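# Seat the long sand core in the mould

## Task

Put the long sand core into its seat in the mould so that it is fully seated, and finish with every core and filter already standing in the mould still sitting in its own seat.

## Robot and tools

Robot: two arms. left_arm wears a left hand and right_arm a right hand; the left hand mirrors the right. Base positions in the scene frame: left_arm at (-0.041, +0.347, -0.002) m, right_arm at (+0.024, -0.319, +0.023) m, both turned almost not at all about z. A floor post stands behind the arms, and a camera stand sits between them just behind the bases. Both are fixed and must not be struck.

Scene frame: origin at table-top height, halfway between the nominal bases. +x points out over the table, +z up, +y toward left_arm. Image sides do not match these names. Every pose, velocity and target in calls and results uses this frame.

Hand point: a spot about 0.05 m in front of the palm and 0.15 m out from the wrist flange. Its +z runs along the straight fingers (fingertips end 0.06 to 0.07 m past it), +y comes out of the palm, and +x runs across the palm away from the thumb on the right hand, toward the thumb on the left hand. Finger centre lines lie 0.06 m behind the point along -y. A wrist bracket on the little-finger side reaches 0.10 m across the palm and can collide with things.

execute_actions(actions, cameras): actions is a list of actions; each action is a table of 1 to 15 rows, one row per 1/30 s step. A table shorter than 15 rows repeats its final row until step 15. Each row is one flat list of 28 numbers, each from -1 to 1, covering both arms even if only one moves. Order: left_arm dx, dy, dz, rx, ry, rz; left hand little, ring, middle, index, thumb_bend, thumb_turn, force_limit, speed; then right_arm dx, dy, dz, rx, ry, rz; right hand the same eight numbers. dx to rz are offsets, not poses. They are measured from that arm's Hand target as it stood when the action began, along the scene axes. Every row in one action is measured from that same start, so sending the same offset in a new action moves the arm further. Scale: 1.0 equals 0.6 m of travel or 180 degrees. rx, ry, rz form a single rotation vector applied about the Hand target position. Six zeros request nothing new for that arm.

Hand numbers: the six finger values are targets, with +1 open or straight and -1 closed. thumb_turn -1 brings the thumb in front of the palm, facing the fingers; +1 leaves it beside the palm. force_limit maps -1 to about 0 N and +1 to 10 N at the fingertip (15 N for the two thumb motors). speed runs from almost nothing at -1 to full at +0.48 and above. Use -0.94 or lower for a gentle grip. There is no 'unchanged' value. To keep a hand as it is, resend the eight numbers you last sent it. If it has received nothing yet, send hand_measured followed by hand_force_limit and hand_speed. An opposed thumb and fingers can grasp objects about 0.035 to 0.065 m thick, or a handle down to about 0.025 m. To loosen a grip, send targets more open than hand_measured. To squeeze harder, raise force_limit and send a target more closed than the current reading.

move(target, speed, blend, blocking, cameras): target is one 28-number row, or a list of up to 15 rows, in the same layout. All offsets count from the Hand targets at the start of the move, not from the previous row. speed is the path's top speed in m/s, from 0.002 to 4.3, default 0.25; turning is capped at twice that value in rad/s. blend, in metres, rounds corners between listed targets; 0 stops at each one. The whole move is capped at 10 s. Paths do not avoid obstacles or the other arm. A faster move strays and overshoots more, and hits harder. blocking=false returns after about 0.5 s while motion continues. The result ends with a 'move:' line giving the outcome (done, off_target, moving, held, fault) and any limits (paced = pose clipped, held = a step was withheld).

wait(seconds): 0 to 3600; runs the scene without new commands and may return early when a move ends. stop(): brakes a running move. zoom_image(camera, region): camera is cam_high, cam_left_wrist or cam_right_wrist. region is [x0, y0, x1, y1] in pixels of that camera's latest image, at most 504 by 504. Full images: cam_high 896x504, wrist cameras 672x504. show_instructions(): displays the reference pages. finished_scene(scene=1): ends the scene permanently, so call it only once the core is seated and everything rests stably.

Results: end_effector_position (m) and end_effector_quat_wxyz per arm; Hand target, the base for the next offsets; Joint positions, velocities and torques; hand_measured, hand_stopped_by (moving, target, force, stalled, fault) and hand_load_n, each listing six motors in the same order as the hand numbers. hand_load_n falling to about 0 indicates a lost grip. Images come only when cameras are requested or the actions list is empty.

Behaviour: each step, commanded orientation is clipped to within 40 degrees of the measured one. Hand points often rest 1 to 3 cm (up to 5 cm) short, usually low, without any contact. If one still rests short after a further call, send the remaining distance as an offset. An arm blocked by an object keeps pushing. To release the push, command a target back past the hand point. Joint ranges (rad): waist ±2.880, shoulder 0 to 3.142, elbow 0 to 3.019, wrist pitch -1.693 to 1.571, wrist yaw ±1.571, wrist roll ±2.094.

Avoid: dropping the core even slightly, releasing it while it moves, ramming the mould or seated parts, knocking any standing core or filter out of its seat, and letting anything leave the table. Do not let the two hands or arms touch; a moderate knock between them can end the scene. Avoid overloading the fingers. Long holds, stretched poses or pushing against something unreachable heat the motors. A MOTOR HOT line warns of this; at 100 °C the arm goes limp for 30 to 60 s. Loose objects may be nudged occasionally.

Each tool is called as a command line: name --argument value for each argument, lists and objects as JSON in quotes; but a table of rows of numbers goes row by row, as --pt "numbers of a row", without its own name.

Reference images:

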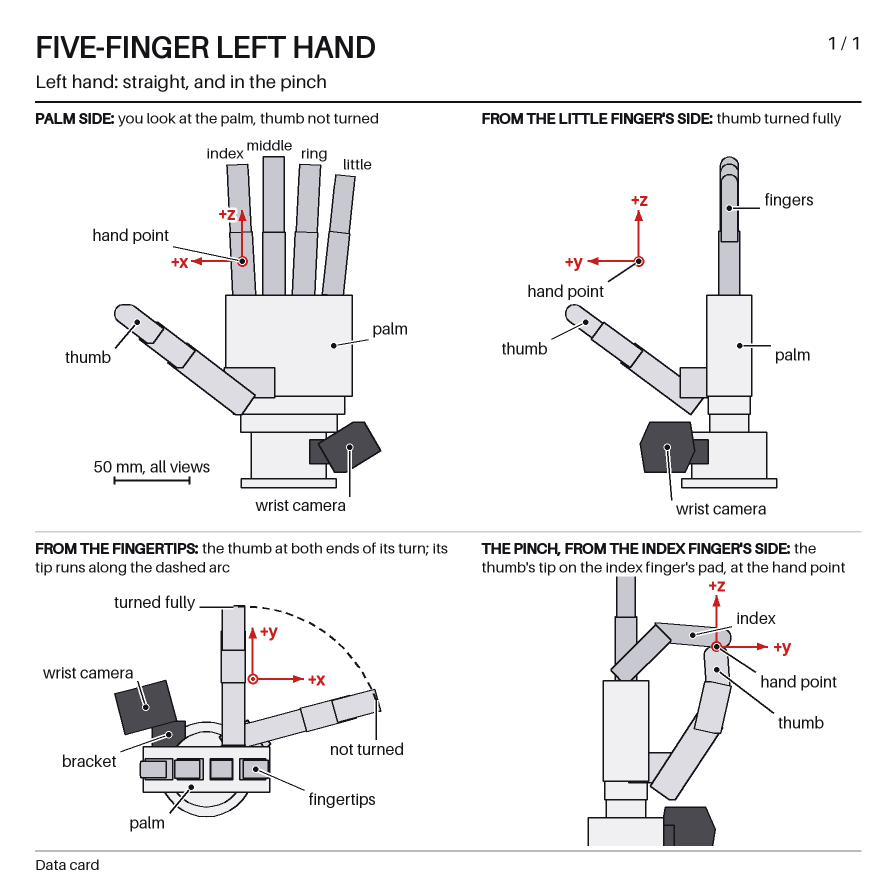

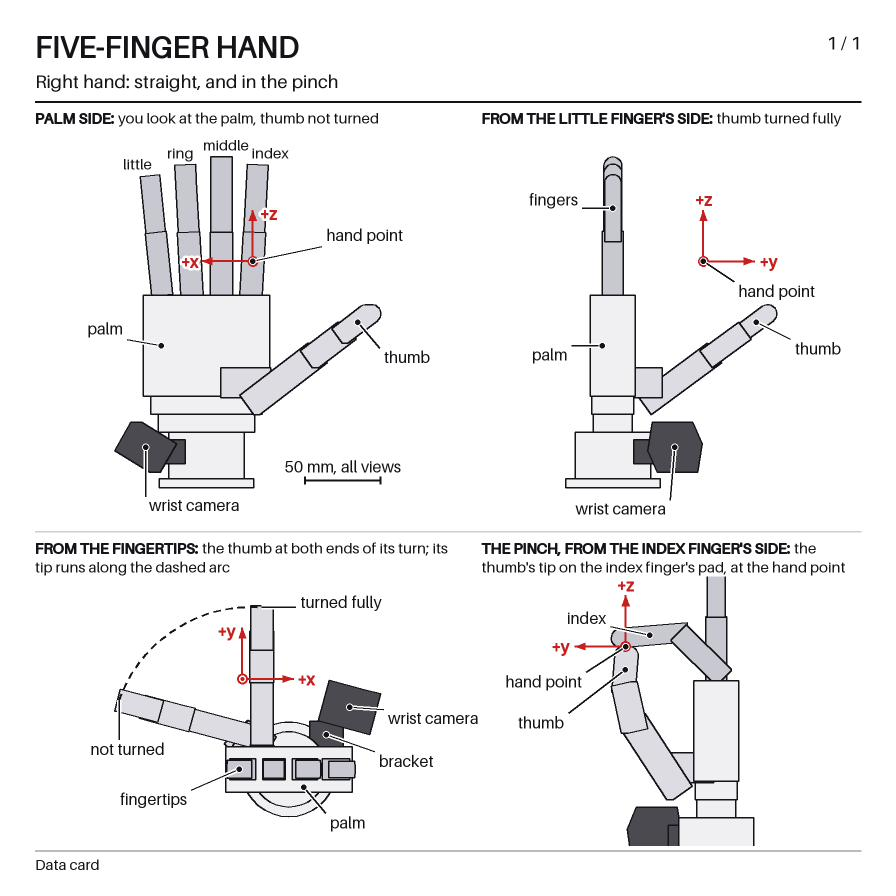

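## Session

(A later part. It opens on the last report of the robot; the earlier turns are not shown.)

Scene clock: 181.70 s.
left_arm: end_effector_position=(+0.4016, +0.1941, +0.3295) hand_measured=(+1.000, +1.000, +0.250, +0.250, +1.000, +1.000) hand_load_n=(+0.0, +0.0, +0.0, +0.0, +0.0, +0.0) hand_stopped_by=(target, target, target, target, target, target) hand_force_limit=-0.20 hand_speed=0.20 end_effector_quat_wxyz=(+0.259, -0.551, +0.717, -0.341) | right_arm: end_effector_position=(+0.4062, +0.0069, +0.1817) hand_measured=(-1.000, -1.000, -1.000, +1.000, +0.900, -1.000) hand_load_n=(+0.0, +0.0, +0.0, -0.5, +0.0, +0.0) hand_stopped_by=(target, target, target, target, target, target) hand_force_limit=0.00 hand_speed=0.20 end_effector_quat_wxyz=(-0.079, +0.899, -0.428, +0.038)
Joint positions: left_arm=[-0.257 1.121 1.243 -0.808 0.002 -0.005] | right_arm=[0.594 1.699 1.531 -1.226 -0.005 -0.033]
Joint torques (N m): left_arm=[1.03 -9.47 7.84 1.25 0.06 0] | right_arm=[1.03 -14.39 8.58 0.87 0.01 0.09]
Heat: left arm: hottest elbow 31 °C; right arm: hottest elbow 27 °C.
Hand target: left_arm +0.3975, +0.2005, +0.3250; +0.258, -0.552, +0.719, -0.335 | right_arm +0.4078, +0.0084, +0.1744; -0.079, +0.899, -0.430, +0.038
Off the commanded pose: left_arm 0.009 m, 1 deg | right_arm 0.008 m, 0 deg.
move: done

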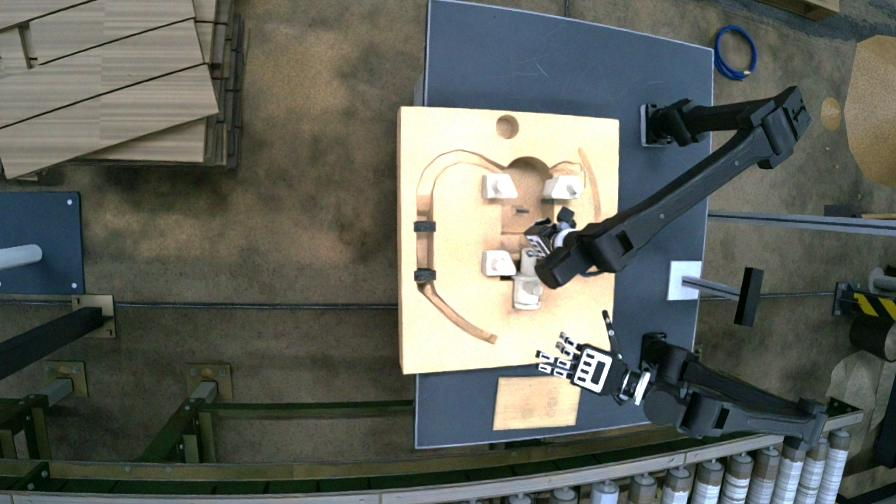

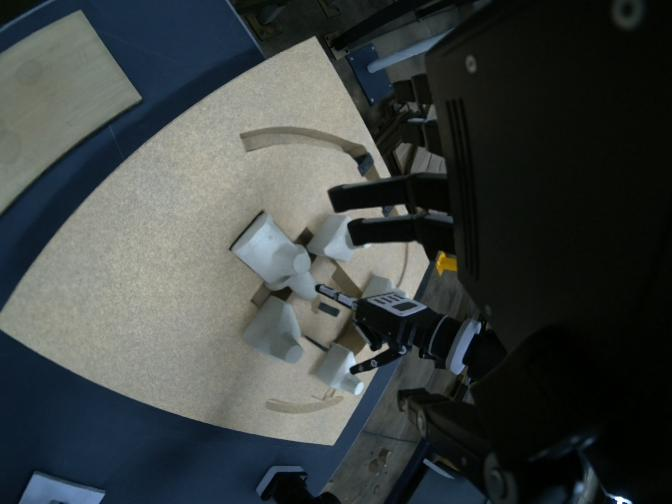

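move --target '[0,0,0,0,0,0,1,1,0.25,0.25,1,1,-0.2,0.2,-0.005,0,-0.02,0,0,0,-1,-1,-1,1,0.9,-1,0,0.2]' --speed 0.06 --cameras '["cam_high","cam_left_wrist"]'

zoom_image --camera "cam_high" --region '[500, 220, 560, 280]'

zoom_image --camera "cam_left_wrist" --region '[270, 230, 350, 310]'

Scene clock: 182.97 s.
left_arm: end_effector_position=(+0.4016, +0.1941, +0.3295) hand_measured=(+1.000, +1.000, +0.250, +0.250, +1.000, +1.000) hand_load_n=(+0.0, +0.0, +0.0, +0.0, +0.0, +0.0) hand_stopped_by=(target, target, target, target, target, target) hand_force_limit=-0.20 hand_speed=0.20 end_effector_quat_wxyz=(+0.259, -0.551, +0.717, -0.341) | right_arm: end_effector_position=(+0.4057, +0.0064, +0.1791) hand_measured=(-1.000, -1.000, -1.000, +1.000, +0.900, -1.000) hand_load_n=(+0.0, +0.0, +0.0, -1.0, -0.5, +0.0) hand_stopped_by=(target, target, target, target, target, target) hand_force_limit=0.00 hand_speed=0.20 end_effector_quat_wxyz=(-0.086, +0.899, -0.428, +0.042)
Joint positions: left_arm=[-0.257 1.121 1.243 -0.808 0.002 -0.005] | right_arm=[0.594 1.688 1.509 -1.2 -0.005 -0.033]
Joint torques (N m): left_arm=[1.08 -9.58 7.86 1.28 0.06 -0.01] | right_arm=[0.85 -12.92 7.27 0.91 0.04 0.1]
Heat: left arm: hottest elbow 31 °C; right arm: hottest elbow 27 °C.
Hand target: left_arm +0.3975, +0.2005, +0.3250; +0.258, -0.552, +0.719, -0.335 | right_arm +0.4048, +0.0084, +0.1622; -0.078, +0.899, -0.430, +0.037
Off the commanded pose: left_arm 0.009 m, 1 deg | right_arm 0.017 m, 1 deg.
move: off_target (right_arm)

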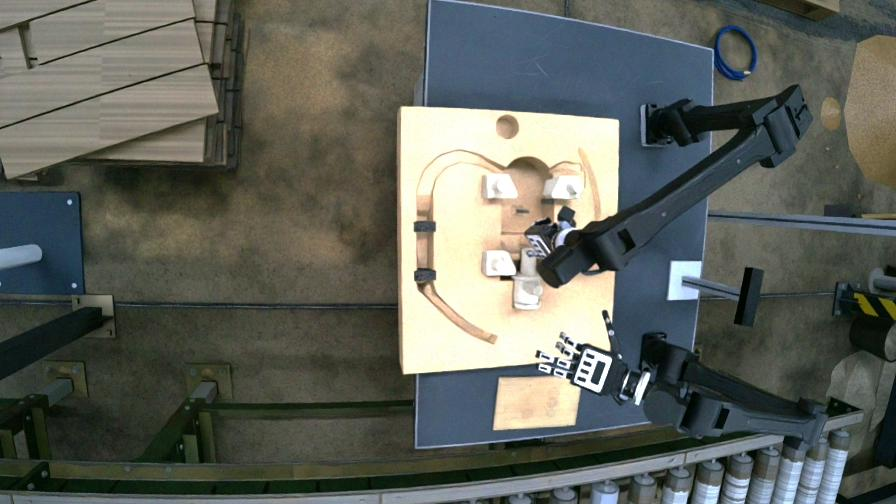

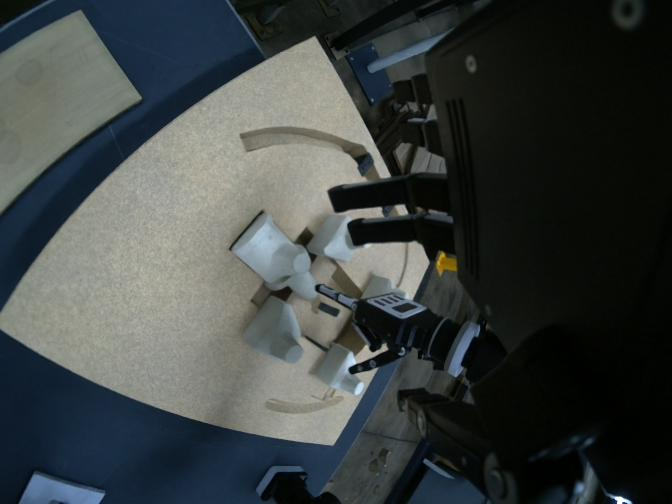

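Scaled by 8.400.

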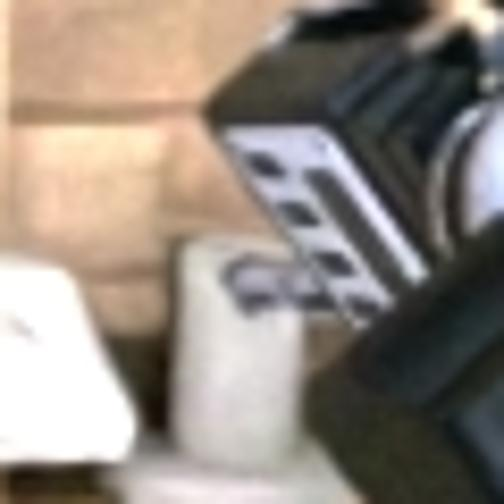

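Scaled by 6.300 from the camera's image (finer frame: 960x720).

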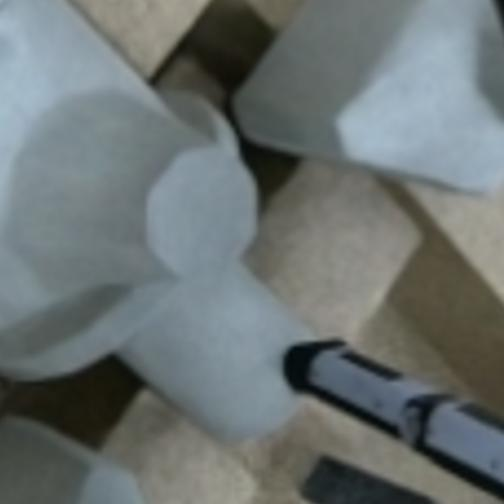

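move --target '[0,0,0,0,0,0,1,1,0.25,0.25,1,1,-0.2,0.2,-0.008,0,-0.05,0,0,0,-1,-1,-1,1,0.9,-1,0,0.2]' --speed 0.06 --cameras '["cam_high","cam_left_wrist"]'

zoom_image --camera "cam_high" --region '[500, 220, 560, 280]'

zoom_image --camera "cam_left_wrist" --region '[270, 230, 350, 310]'

Scene clock: 184.27 s.
left_arm: end_effector_position=(+0.4016, +0.1941, +0.3295) hand_measured=(+1.000, +1.000, +0.250, +0.250, +1.000, +1.000) hand_load_n=(+0.0, +0.0, +0.0, +0.0, +0.0, +0.0) hand_stopped_by=(target, target, target, target, target, target) hand_force_limit=-0.20 hand_speed=0.20 end_effector_quat_wxyz=(+0.259, -0.551, +0.717, -0.341) | right_arm: end_effector_position=(+0.4039, +0.0051, +0.1745) hand_measured=(-1.000, -1.000, -1.000, +1.000, +0.900, -1.000) hand_load_n=(+0.5, +0.0, +0.0, -2.5, +0.0, +0.0) hand_stopped_by=(target, target, target, target, target, target) hand_force_limit=0.00 hand_speed=0.20 end_effector_quat_wxyz=(-0.106, +0.897, -0.427, +0.052)
Joint positions: left_arm=[-0.257 1.121 1.243 -0.808 0.002 -0.005] | right_arm=[0.594 1.653 1.452 -1.134 -0.005 -0.033]
Joint torques (N m): left_arm=[0.85 -9.35 7.84 1.24 0.05 -0.01] | right_arm=[1.08 -9.93 6.01 1.59 0.12 0.14]
Heat: left arm: hottest elbow 31 °C; right arm: hottest elbow 27 °C.
Hand target: left_arm +0.3975, +0.2005, +0.3250; +0.258, -0.552, +0.719, -0.335 | right_arm +0.4000, +0.0084, +0.1322; -0.078, +0.899, -0.430, +0.037
Off the commanded pose: left_arm 0.009 m, 1 deg | right_arm 0.043 m, 4 deg.
move: off_target (right_arm)

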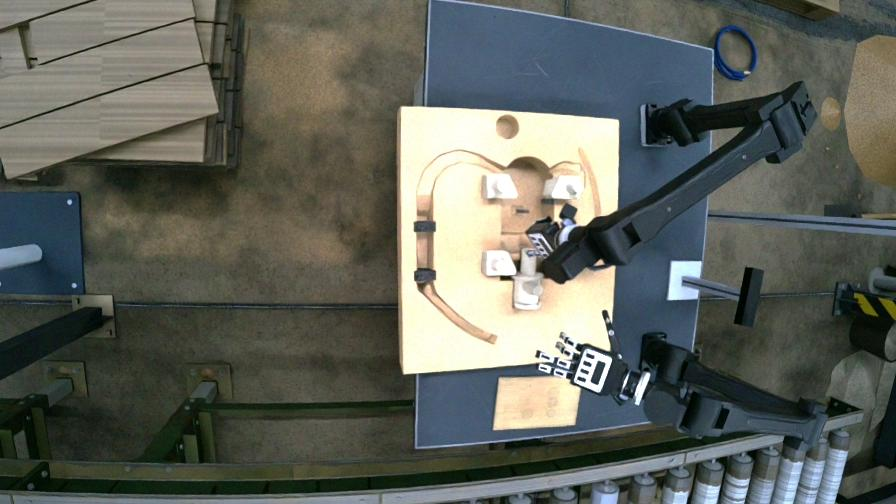

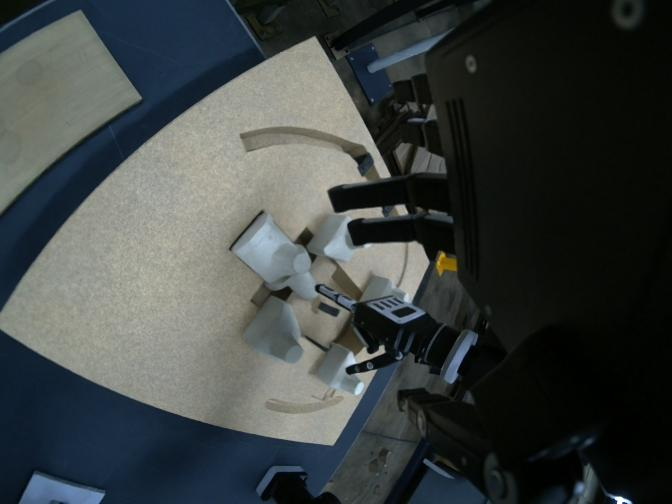

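Scaled by 8.400.

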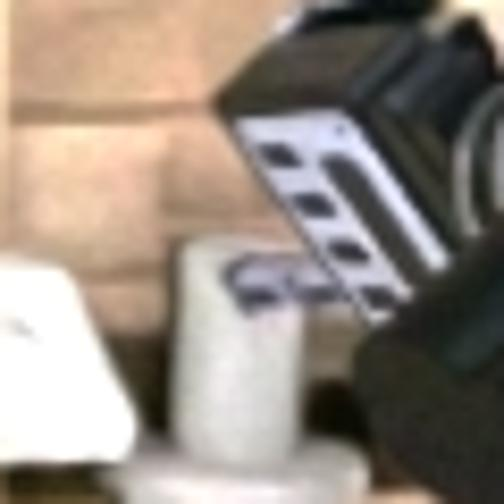

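Scaled by 6.300 from the camera's image (finer frame: 960x720).

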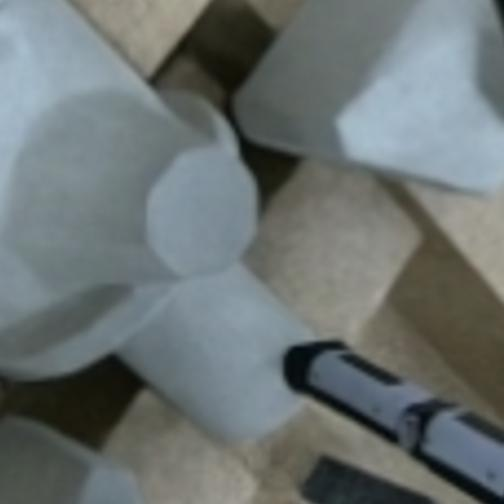

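move --pt "0 0 0 0 0 0 1 1 0.25 0.25 1 1 -0.2 0.2 0.0 0 0.25 0 0 0 -1 -1 -1 1 0.9 -1 0 0.2" --pt "0 0 0 0 0 0 1 1 0.25 0.25 1 1 -0.2 0.2 -0.0163 -0.1497 0.25 0.337 -0.1863 0.2294 1 1 1 1 1 1 0 0.2" --pt "0.045 -0.1658 -0.0917 0.0545 0.204 0 -1 -1 -1 -1 0.8 -1 -0.2 0.2 -0.0163 -0.1497 0.16 0.337 -0.1863 0.2294 1 1 1 1 1 1 0 0.2" --speed '[0.15,0.25,0.25]' --cameras '["all"]'

Scene clock: 194.93 s.
left_arm: end_effector_position=(+0.4167, +0.1094, +0.2538) hand_measured=(-1.000, -1.000, -1.000, -1.000, +0.800, -1.000) hand_load_n=(+0.0, +0.0, +0.0, +0.0, +0.0, +0.0) hand_stopped_by=(target, target, target, target, target, target) hand_force_limit=-0.20 hand_speed=0.20 end_effector_quat_wxyz=(+0.057, -0.606, +0.790, -0.066) | right_arm: end_effector_position=(+0.3838, -0.0779, +0.2312) hand_measured=(+1.000, +1.000, +1.000, +1.000, +1.000, +1.000) hand_load_n=(+0.0, +0.0, +0.0, +0.0, +0.0, +0.0) hand_stopped_by=(target, target, target, target, target, target) hand_force_limit=0.00 hand_speed=0.20 end_effector_quat_wxyz=(-0.625, +0.780, -0.027, +0.028)
Joint positions: left_arm=[-0.408 1.712 1.802 -1.49 -0.036 -0.15] | right_arm=[0.113 1.275 0.863 -0.331 -1.242 -0.725]
Joint torques (N m): left_arm=[-0.38 -17.08 11.19 0.39 0 -0.16] | right_arm=[-0.15 -7.47 8.99 1.66 -0.7 0.02]
Heat: left arm: hottest elbow 32 °C; right arm: hottest elbow 27 °C.
Hand target: left_arm +0.4244, +0.1009, +0.2700; +0.064, -0.606, +0.789, -0.082 | right_arm +0.3903, -0.0816, +0.2282; -0.625, +0.779, -0.028, +0.035
Off the commanded pose: left_arm 0.020 m, 2 deg | right_arm 0.008 m, 1 deg.
move: off_target (left_arm); target 3's new numbers were sent with left_arm's hand 0.020 m and 2 deg from that target

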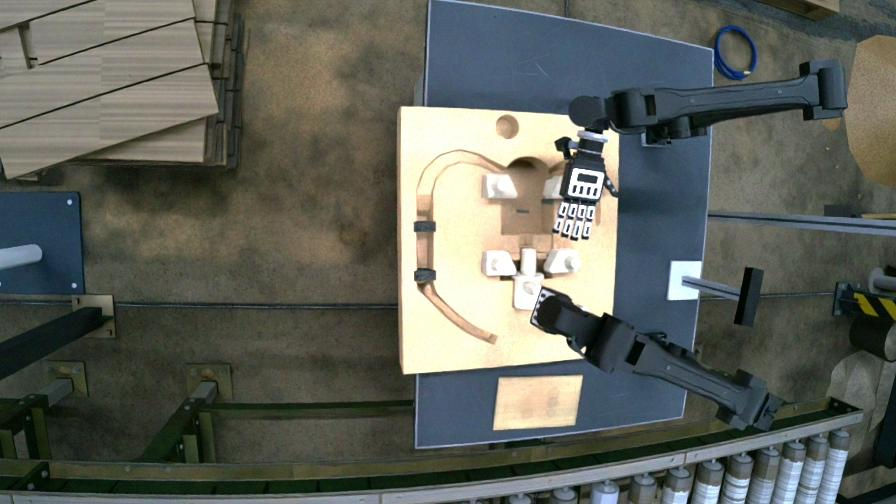

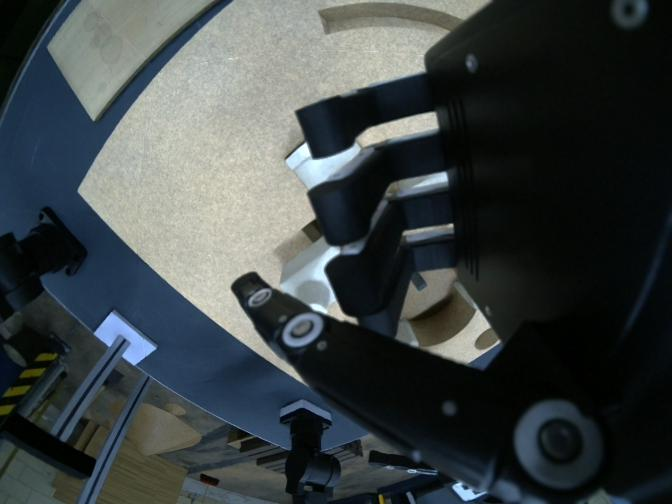

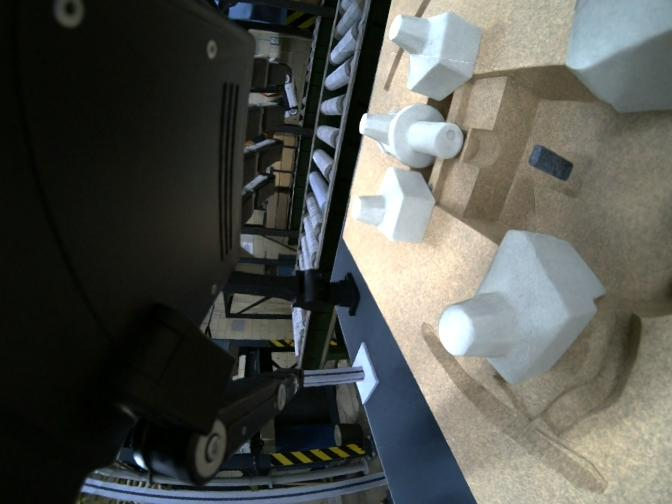

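move --pt "0 0 -0.133 0 0 0 -1 -1 -1 -1 0.8 -1 -0.2 0.2 0 0 0 0 0 0 1 1 1 1 1 1 0 0.2" --pt "0 0 -0.18 0 0 0 -1 -1 -1 -1 0.8 -1 -0.2 0.2 0 0 0 0 0 0 1 1 1 1 1 1 0 0.2" --pt "0 0 -0.4 0 0 0 -1 -1 -1 -1 0.8 -1 -0.2 0.2 0 0 0 0 0 0 1 1 1 1 1 1 0 0.2" --speed '[0.15,0.05,0.08]' --blend '[0.01,0.005,0]' --cameras '["cam_left_wrist","cam_right_wrist"]'

zoom_image --camera "cam_right_wrist" --region '[310, 60, 510, 210]'

Scene clock: 198.43 s.
left_arm: end_effector_position=(+0.4317, +0.1024, +0.1626) hand_measured=(-1.000, -1.000, -1.000, -1.000, +0.800, -1.000) hand_load_n=(+0.0, +0.0, -1.0, -5.0, +0.0, +0.0) hand_stopped_by=(target, target, target, target, target, target) hand_force_limit=-0.20 hand_speed=0.20 end_effector_quat_wxyz=(+0.116, -0.597, +0.774, -0.177) | right_arm: end_effector_position=(+0.3838, -0.0779, +0.2312) hand_measured=(+1.000, +1.000, +1.000, +1.000, +1.000, +1.000) hand_load_n=(+0.0, +0.0, +0.0, +0.0, +0.0, +0.0) hand_stopped_by=(target, target, target, target, target, target) hand_force_limit=0.00 hand_speed=0.20 end_effector_quat_wxyz=(-0.625, +0.780, -0.027, +0.028)
Joint positions: left_arm=[-0.408 1.587 1.387 -0.947 -0.034 -0.15] | right_arm=[0.113 1.275 0.863 -0.331 -1.242 -0.725]
Joint torques (N m): left_arm=[-0.32 -1.55 2.26 2.19 -0.13 -0.14] | right_arm=[0.15 -8.23 8.9 1.66 -0.63 -0.07]
Heat: left arm: hottest elbow 32 °C; right arm: hottest elbow 27 °C.
Hand target: left_arm +0.4245, +0.1009, +0.0301; +0.064, -0.606, +0.789, -0.082 | right_arm +0.3903, -0.0816, +0.2282; -0.625, +0.779, -0.028, +0.035
Off the commanded pose: left_arm 0.133 m, 12 deg | right_arm 0.008 m, 1 deg.
move: off_target (left_arm)

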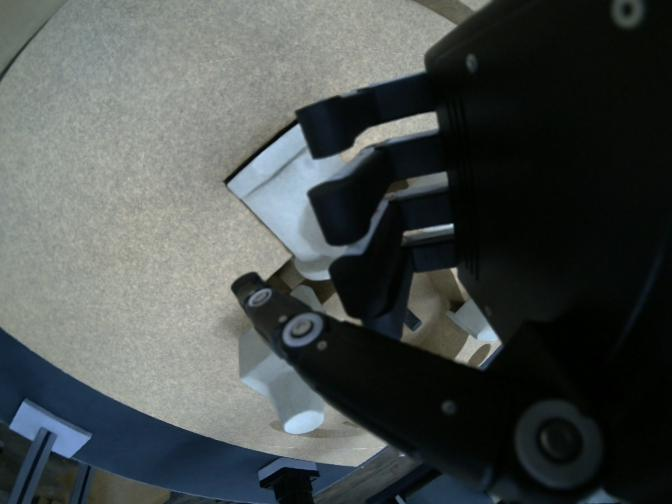

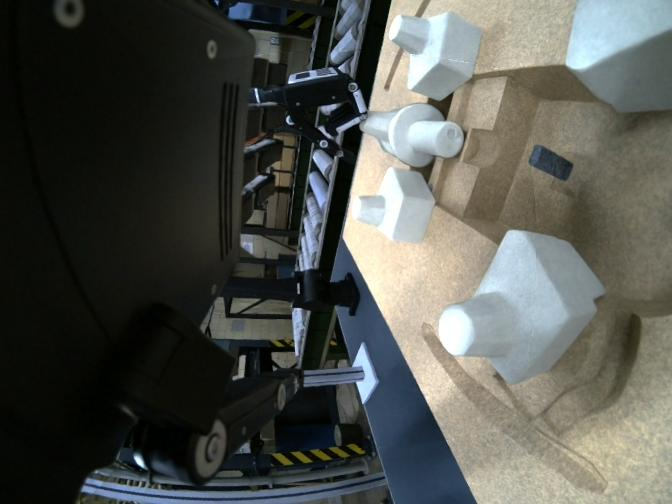

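Scaled by 2.520 from the camera's image (finer frame: 960x720).

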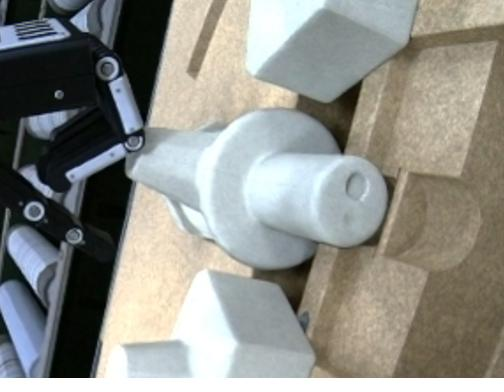

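zoom_image --camera "cam_left_wrist" --region '[210, 110, 350, 290]'

Scaled by 2.800 from the camera's image (finer frame: 960x720).

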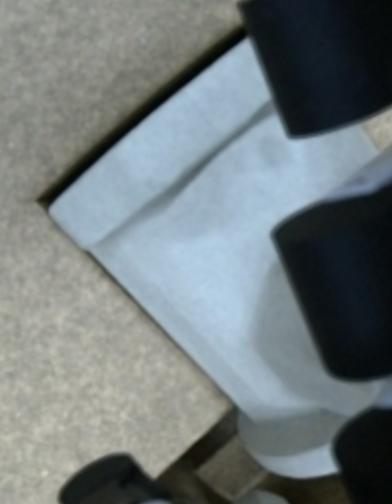

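move --pt "0 0 0.3 0 0 0 -1 -1 -1 -1 0.8 -1 -0.2 0.2 0 0 0 0 0 0 1 1 1 1 1 1 0 0.2" --pt "-0.0 0.2 0.34 -0.0545 -0.204 0 1 1 0.25 0.25 1 1 -0.2 0.2 0 0 0 0 0 0 1 1 1 1 1 1 0 0.2" --pt "-0.015 0.18 0.28 -0.0545 -0.204 0 1 1 0.25 0.25 1 1 -0.2 0.2 0 0 0 0 0 0 1 1 1 1 1 1 0 0.2" --speed '[0.15,0.25,0.2]' --cameras '["all"]'

zoom_image --camera "cam_left_wrist" --region '[220, 210, 360, 350]'

Scene clock: 204.97 s.
left_arm: end_effector_position=(+0.4145, +0.2134, +0.1980) hand_measured=(+1.000, +1.000, +0.250, +0.250, +1.000, +1.000) hand_load_n=(+0.0, +0.0, +0.0, +0.0, +0.0, +0.0) hand_stopped_by=(target, target, target, target, target, target) hand_force_limit=-0.20 hand_speed=0.20 end_effector_quat_wxyz=(+0.257, -0.553, +0.721, -0.330) | right_arm: end_effector_position=(+0.3838, -0.0779, +0.2312) hand_measured=(+1.000, +1.000, +1.000, +1.000, +1.000, +1.000) hand_load_n=(+0.0, +0.0, +0.0, +0.0, +0.0, -0.5) hand_stopped_by=(target, target, target, target, target, target) hand_force_limit=0.00 hand_speed=0.20 end_effector_quat_wxyz=(-0.625, +0.780, -0.027, +0.028)
Joint positions: left_arm=[-0.203 1.174 0.947 -0.483 0.034 0.036] | right_arm=[0.113 1.275 0.863 -0.331 -1.242 -0.725]
Joint torques (N m): left_arm=[-0.56 -9.29 8.1 2.03 -0.08 -0.16] | right_arm=[1.14 -6.53 8.73 1.51 -0.73 -0.08]
Heat: left arm: hottest elbow 31 °C; right arm: hottest elbow 27 °C.
Hand target: left_arm +0.4154, +0.2089, +0.1978; +0.258, -0.552, +0.719, -0.335 | right_arm +0.3903, -0.0816, +0.2282; -0.625, +0.779, -0.028, +0.035
Off the commanded pose: left_arm 0.005 m, 1 deg | right_arm 0.008 m, 1 deg.
move: done

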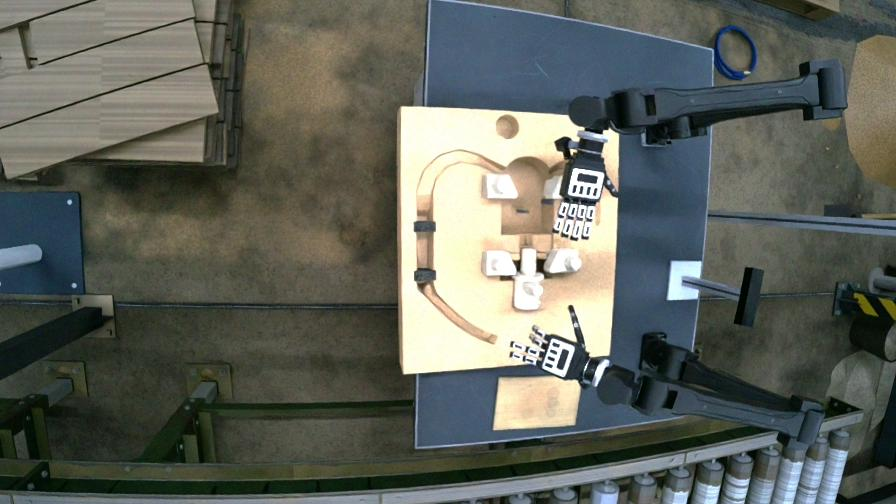

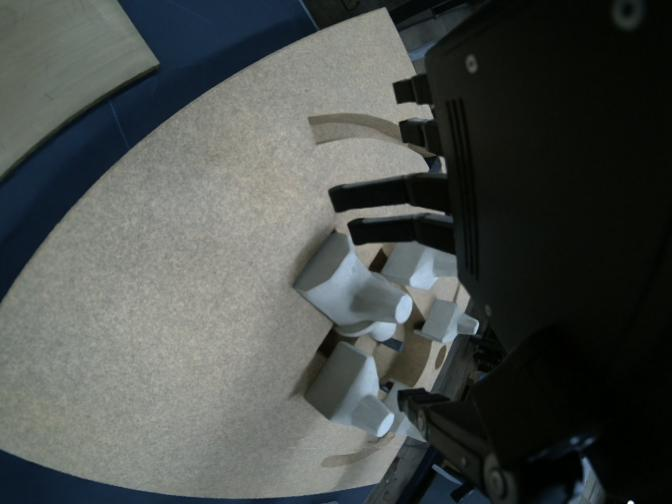

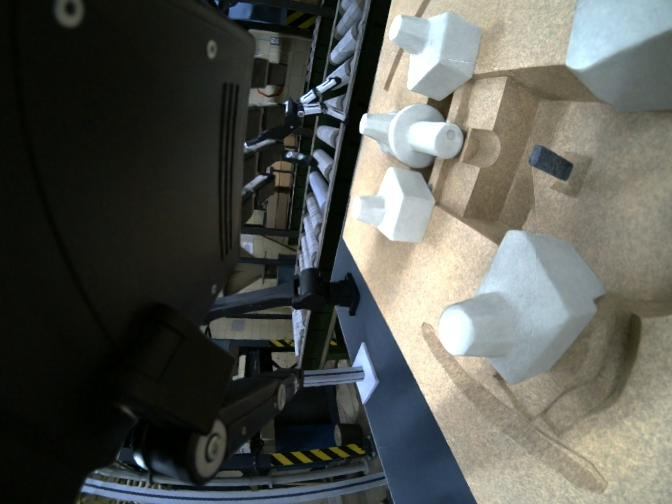

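Scaled by 3.600 from the camera's image (finer frame: 960x720).

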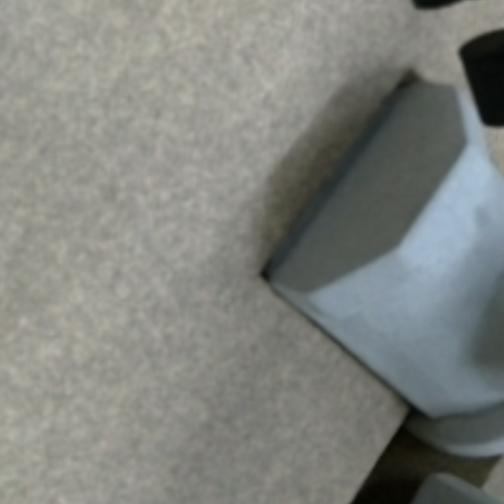

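zoom_image --camera "cam_left_wrist" --region '[300, 310, 400, 410]'

zoom_image --camera "cam_right_wrist" --region '[400, 150, 470, 220]'

zoom_image --camera "cam_high" --region '[490, 240, 570, 300]'

Scaled by 5.040 from the camera's image (finer frame: 960x720).

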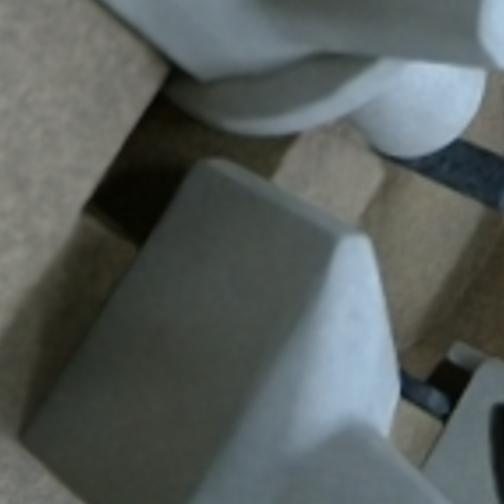

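Scaled by 7.200 from the camera's image (finer frame: 960x720).

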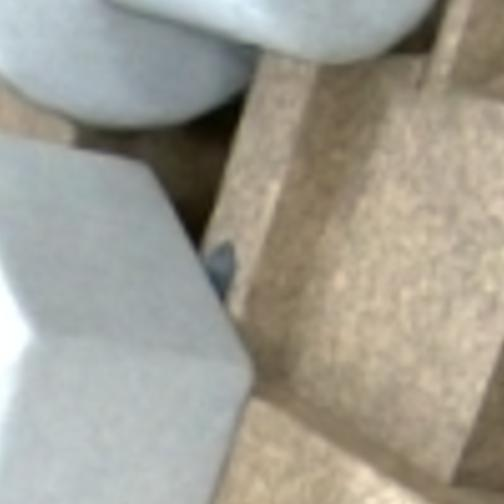

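Scaled by 6.300.

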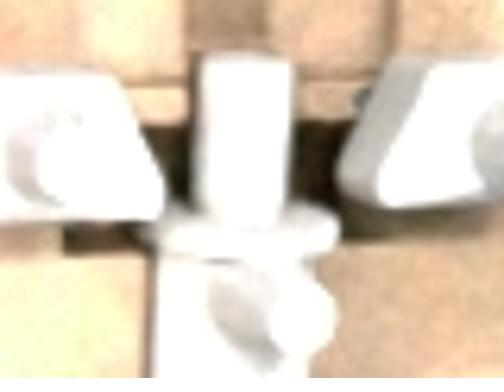

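move --pt "0 0 0.12 0.0545 0.204 0 -1 -1 -1 -1 0.8 -1 -0.2 0.2 0 0 0 0 0 0 1 1 1 1 1 1 0 0.2" --pt "0.0277 -0.1198 0.07 0.0545 0.204 0 -1 -1 -1 -1 0.8 -1 -0.2 0.2 0 0 0 0 0 0 1 1 1 1 1 1 0 0.2" --pt "0.0277 -0.1198 -0.03 0.0545 0.204 0 -1 -1 -1 -1 0.8 -1 -0.2 0.2 0 0 0 0 0 0 1 1 1 1 1 1 0 0.2" --speed '[0.2,0.2,0.12]' --cameras '["all"]'

zoom_image --camera "cam_left_wrist" --region '[210, 80, 410, 300]'

Scene clock: 210.77 s.
left_arm: end_effector_position=(+0.4302, +0.1360, +0.1878) hand_measured=(-1.000, -1.000, -1.000, -1.000, +0.800, -1.000) hand_load_n=(+0.0, +0.0, +0.0, +0.0, +0.0, +0.0) hand_stopped_by=(target, target, target, target, target, target) hand_force_limit=-0.20 hand_speed=0.20 end_effector_quat_wxyz=(+0.065, -0.601, +0.792, -0.086) | right_arm: end_effector_position=(+0.3838, -0.0779, +0.2312) hand_measured=(+1.000, +1.000, +1.000, +1.000, +1.000, +1.000) hand_load_n=(+0.0, +0.0, +0.0, +0.0, -0.5, +0.0) hand_stopped_by=(target, target, target, target, target, target) hand_force_limit=0.00 hand_speed=0.20 end_effector_quat_wxyz=(-0.625, +0.780, -0.027, +0.028)
Joint positions: left_arm=[-0.351 1.688 1.598 -1.266 -0.018 -0.083] | right_arm=[0.113 1.275 0.863 -0.331 -1.242 -0.725]
Joint torques (N m): left_arm=[0.38 -16.21 7.19 1.05 -0.13 -0.16] | right_arm=[0.03 -8 8.91 1.83 -0.74 -0.04]
Heat: left arm: hottest elbow 32 °C; right arm: hottest elbow 27 °C.
Hand target: left_arm +0.4322, +0.1370, +0.1800; +0.064, -0.606, +0.789, -0.082 | right_arm +0.3903, -0.0816, +0.2282; -0.625, +0.779, -0.028, +0.035
Off the commanded pose: left_arm 0.008 m, 1 deg | right_arm 0.008 m, 1 deg.
move: done

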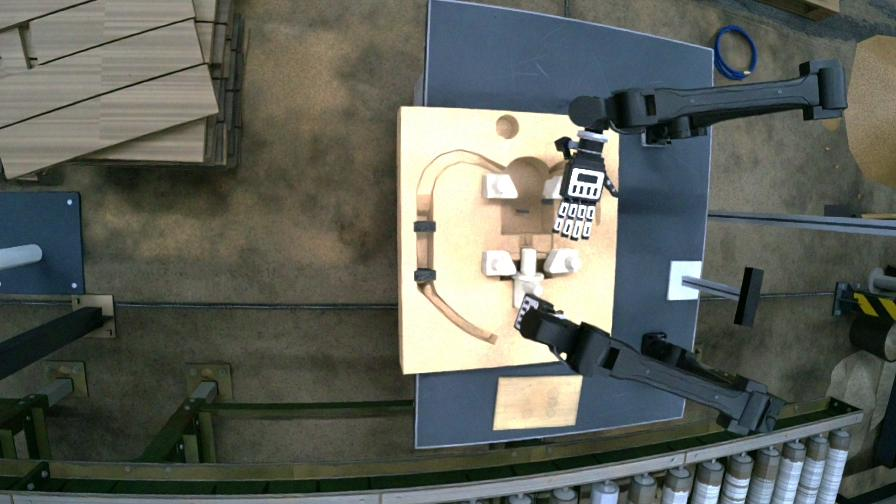

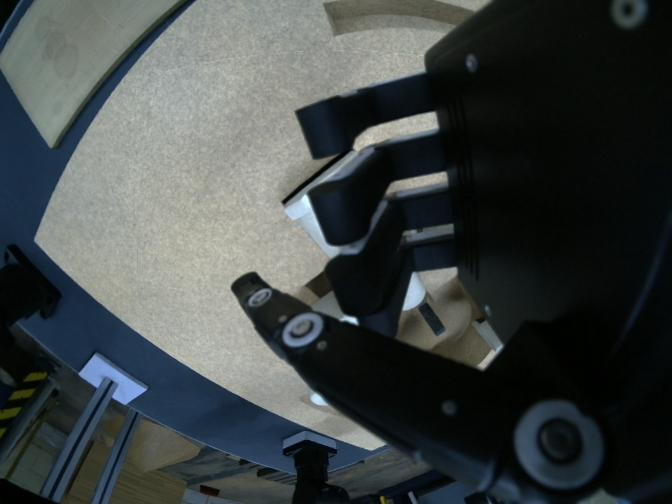

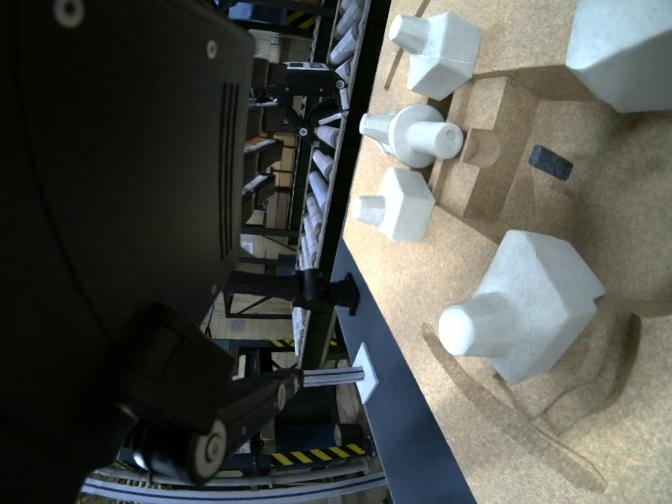

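Scaled by 2.291 from the camera's image (finer frame: 960x720).

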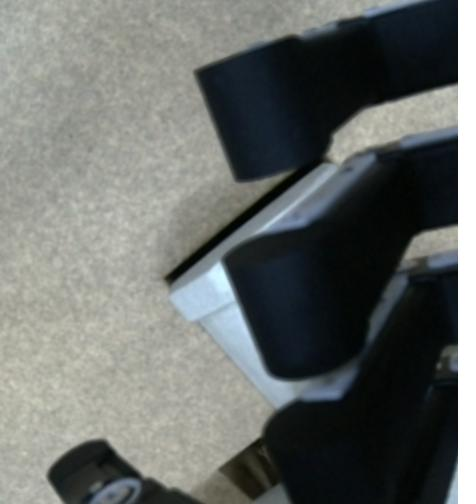

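move --pt "0 0 -0.067 0 0 0 -1 -1 -1 -1 0.8 -1 -0.2 0.2 0 0 0 0 0 0 1 1 1 1 1 1 0 0.2" --pt "0 0 -0.133 0 0 0 -1 -1 -1 -1 0.8 -1 -0.2 0.2 0 0 0 0 0 0 1 1 1 1 1 1 0 0.2" --speed '[0.08,0.05]' --blend '[0.005,0]' --cameras '["cam_left_wrist","cam_right_wrist"]'

zoom_image --camera "cam_left_wrist" --region '[210, 80, 410, 300]'

zoom_image --camera "cam_right_wrist" --region '[330, 60, 510, 210]'

Scene clock: 212.90 s.
left_arm: end_effector_position=(+0.4381, +0.1372, +0.1257) hand_measured=(-1.000, -1.000, -1.000, -1.000, +0.800, -1.000) hand_load_n=(+0.0, +0.0, +0.0, -1.5, +0.0, +0.0) hand_stopped_by=(target, target, target, target, target, target) hand_force_limit=-0.20 hand_speed=0.20 end_effector_quat_wxyz=(+0.079, -0.602, +0.789, -0.100) | right_arm: end_effector_position=(+0.3838, -0.0779, +0.2312) hand_measured=(+1.000, +1.000, +1.000, +1.000, +1.000, +1.000) hand_load_n=(+0.0, +0.0, +0.0, +0.0, +0.0, +0.0) hand_stopped_by=(target, target, target, target, target, target) hand_force_limit=0.00 hand_speed=0.20 end_effector_quat_wxyz=(-0.625, +0.780, -0.027, +0.028)
Joint positions: left_arm=[-0.347 1.705 1.455 -1.067 -0.027 -0.083] | right_arm=[0.113 1.275 0.863 -0.331 -1.242 -0.725]
Joint torques (N m): left_arm=[0.09 -14.39 5.96 1.1 0.17 -0.16] | right_arm=[-0.15 -8.12 8.85 1.52 -0.68 -0.02]
Heat: left arm: hottest elbow 31 °C; right arm: hottest elbow 27 °C.
Hand target: left_arm +0.4320, +0.1370, +0.1001; +0.064, -0.606, +0.789, -0.082 | right_arm +0.3903, -0.0816, +0.2282; -0.625, +0.779, -0.028, +0.035
Off the commanded pose: left_arm 0.026 m, 3 deg | right_arm 0.008 m, 1 deg.
move: off_target (left_arm)

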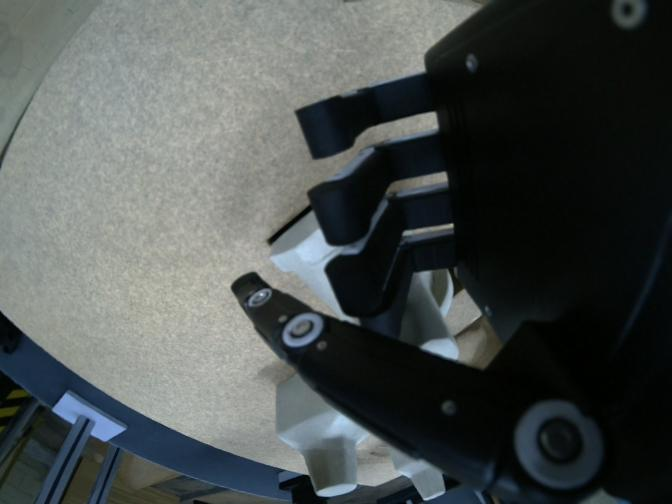

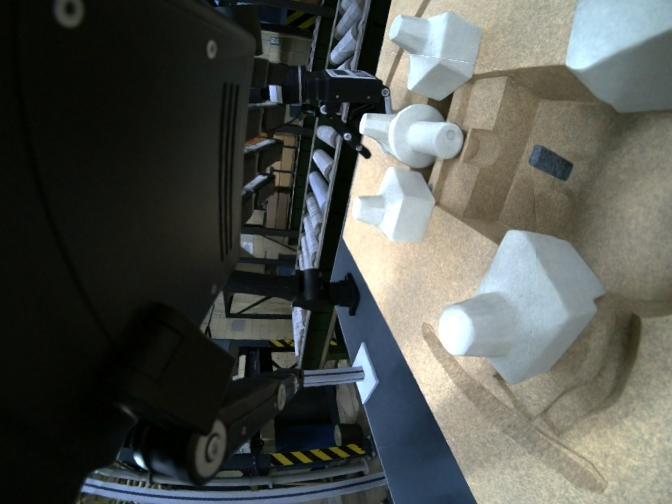

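Scaled by 2.291 from the camera's image (finer frame: 960x720).

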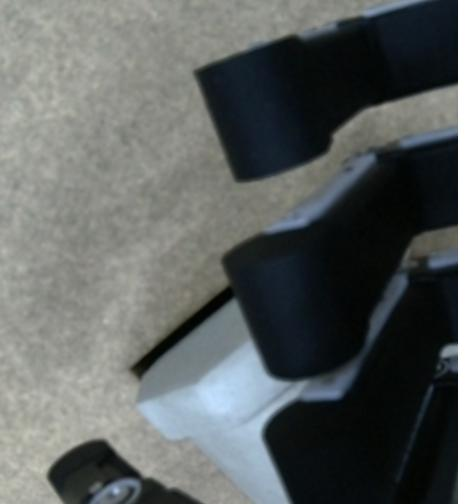

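Scaled by 2.800 from the camera's image (finer frame: 960x720).

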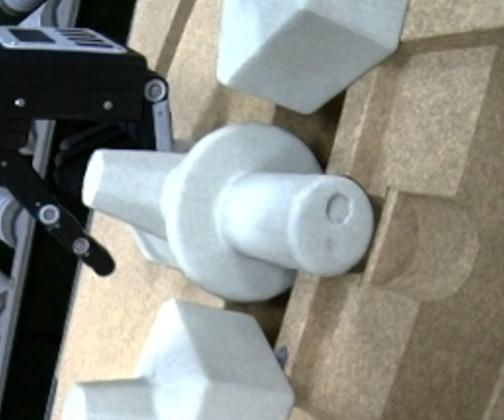

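move --target '[0,0,-0.17,0,0,0,-1,-1,-1,-1,0.8,-1,-0.2,0.2,0,0,0,0,0,0,1,1,1,1,1,1,0,0.2]' --speed '[0.1]' --cameras '["cam_left_wrist","cam_right_wrist"]'

zoom_image --camera "cam_left_wrist" --region '[210, 80, 410, 300]'

zoom_image --camera "cam_right_wrist" --region '[330, 60, 510, 210]'

Scene clock: 214.63 s.
left_arm: end_effector_position=(+0.4535, +0.1308, +0.1096) hand_measured=(-1.000, -1.000, -1.000, -1.000, +0.804, -1.000) hand_load_n=(+0.0, +0.0, +0.0, -1.5, +13.0, +0.0) hand_stopped_by=(target, target, target, target, target, target) hand_force_limit=-0.20 hand_speed=0.20 end_effector_quat_wxyz=(+0.114, -0.599, +0.776, -0.161) | right_arm: end_effector_position=(+0.3838, -0.0779, +0.2312) hand_measured=(+1.000, +1.000, +1.000, +1.000, +1.000, +1.000) hand_load_n=(+0.0, +0.0, +0.0, +0.0, +0.0, +0.0) hand_stopped_by=(target, target, target, target, target, target) hand_force_limit=0.00 hand_speed=0.20 end_effector_quat_wxyz=(-0.625, +0.780, -0.027, +0.028)
Joint positions: left_arm=[-0.345 1.664 1.345 -0.856 -0.021 -0.092] | right_arm=[0.113 1.275 0.863 -0.331 -1.242 -0.725]
Joint torques (N m): left_arm=[-0.15 -5.25 2.09 1.96 -0.02 -0.07] | right_arm=[0.32 -8.12 8.94 1.78 -0.71 -0.03]
Heat: left arm: hottest elbow 31 °C; right arm: hottest elbow 27 °C.
Hand target: left_arm +0.4320, +0.1370, -0.0018; +0.064, -0.606, +0.789, -0.082 | right_arm +0.3903, -0.0816, +0.2282; -0.625, +0.779, -0.028, +0.035
Off the commanded pose: left_arm 0.114 m, 11 deg | right_arm 0.008 m, 1 deg.
move: off_target (left_arm)

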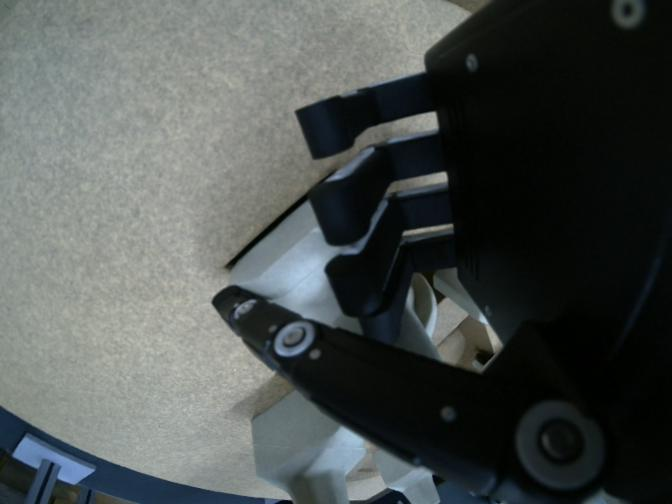

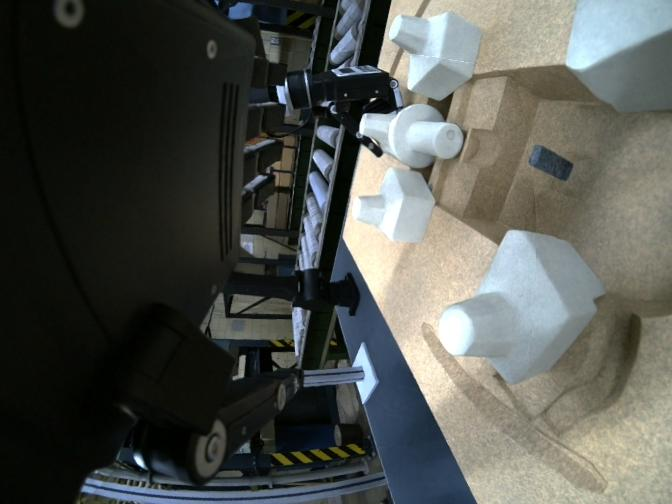

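Scaled by 2.291 from the camera's image (finer frame: 960x720).

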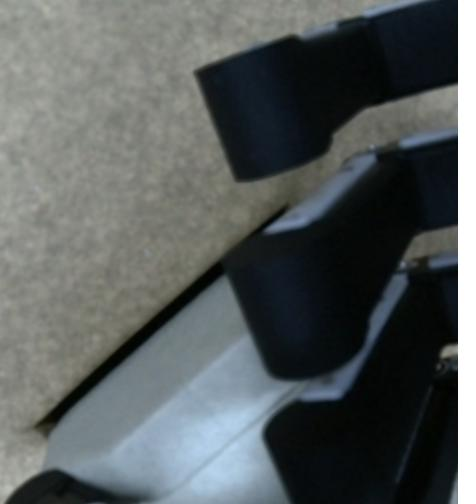

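Scaled by 2.800 from the camera's image (finer frame: 960x720).

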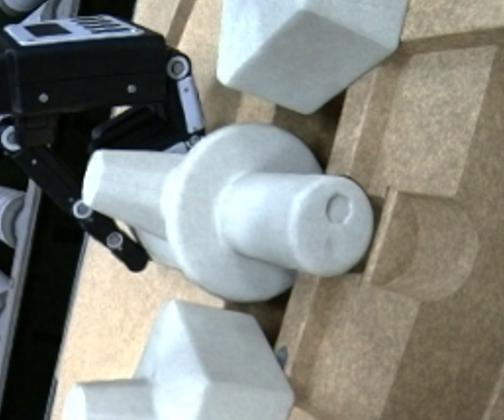

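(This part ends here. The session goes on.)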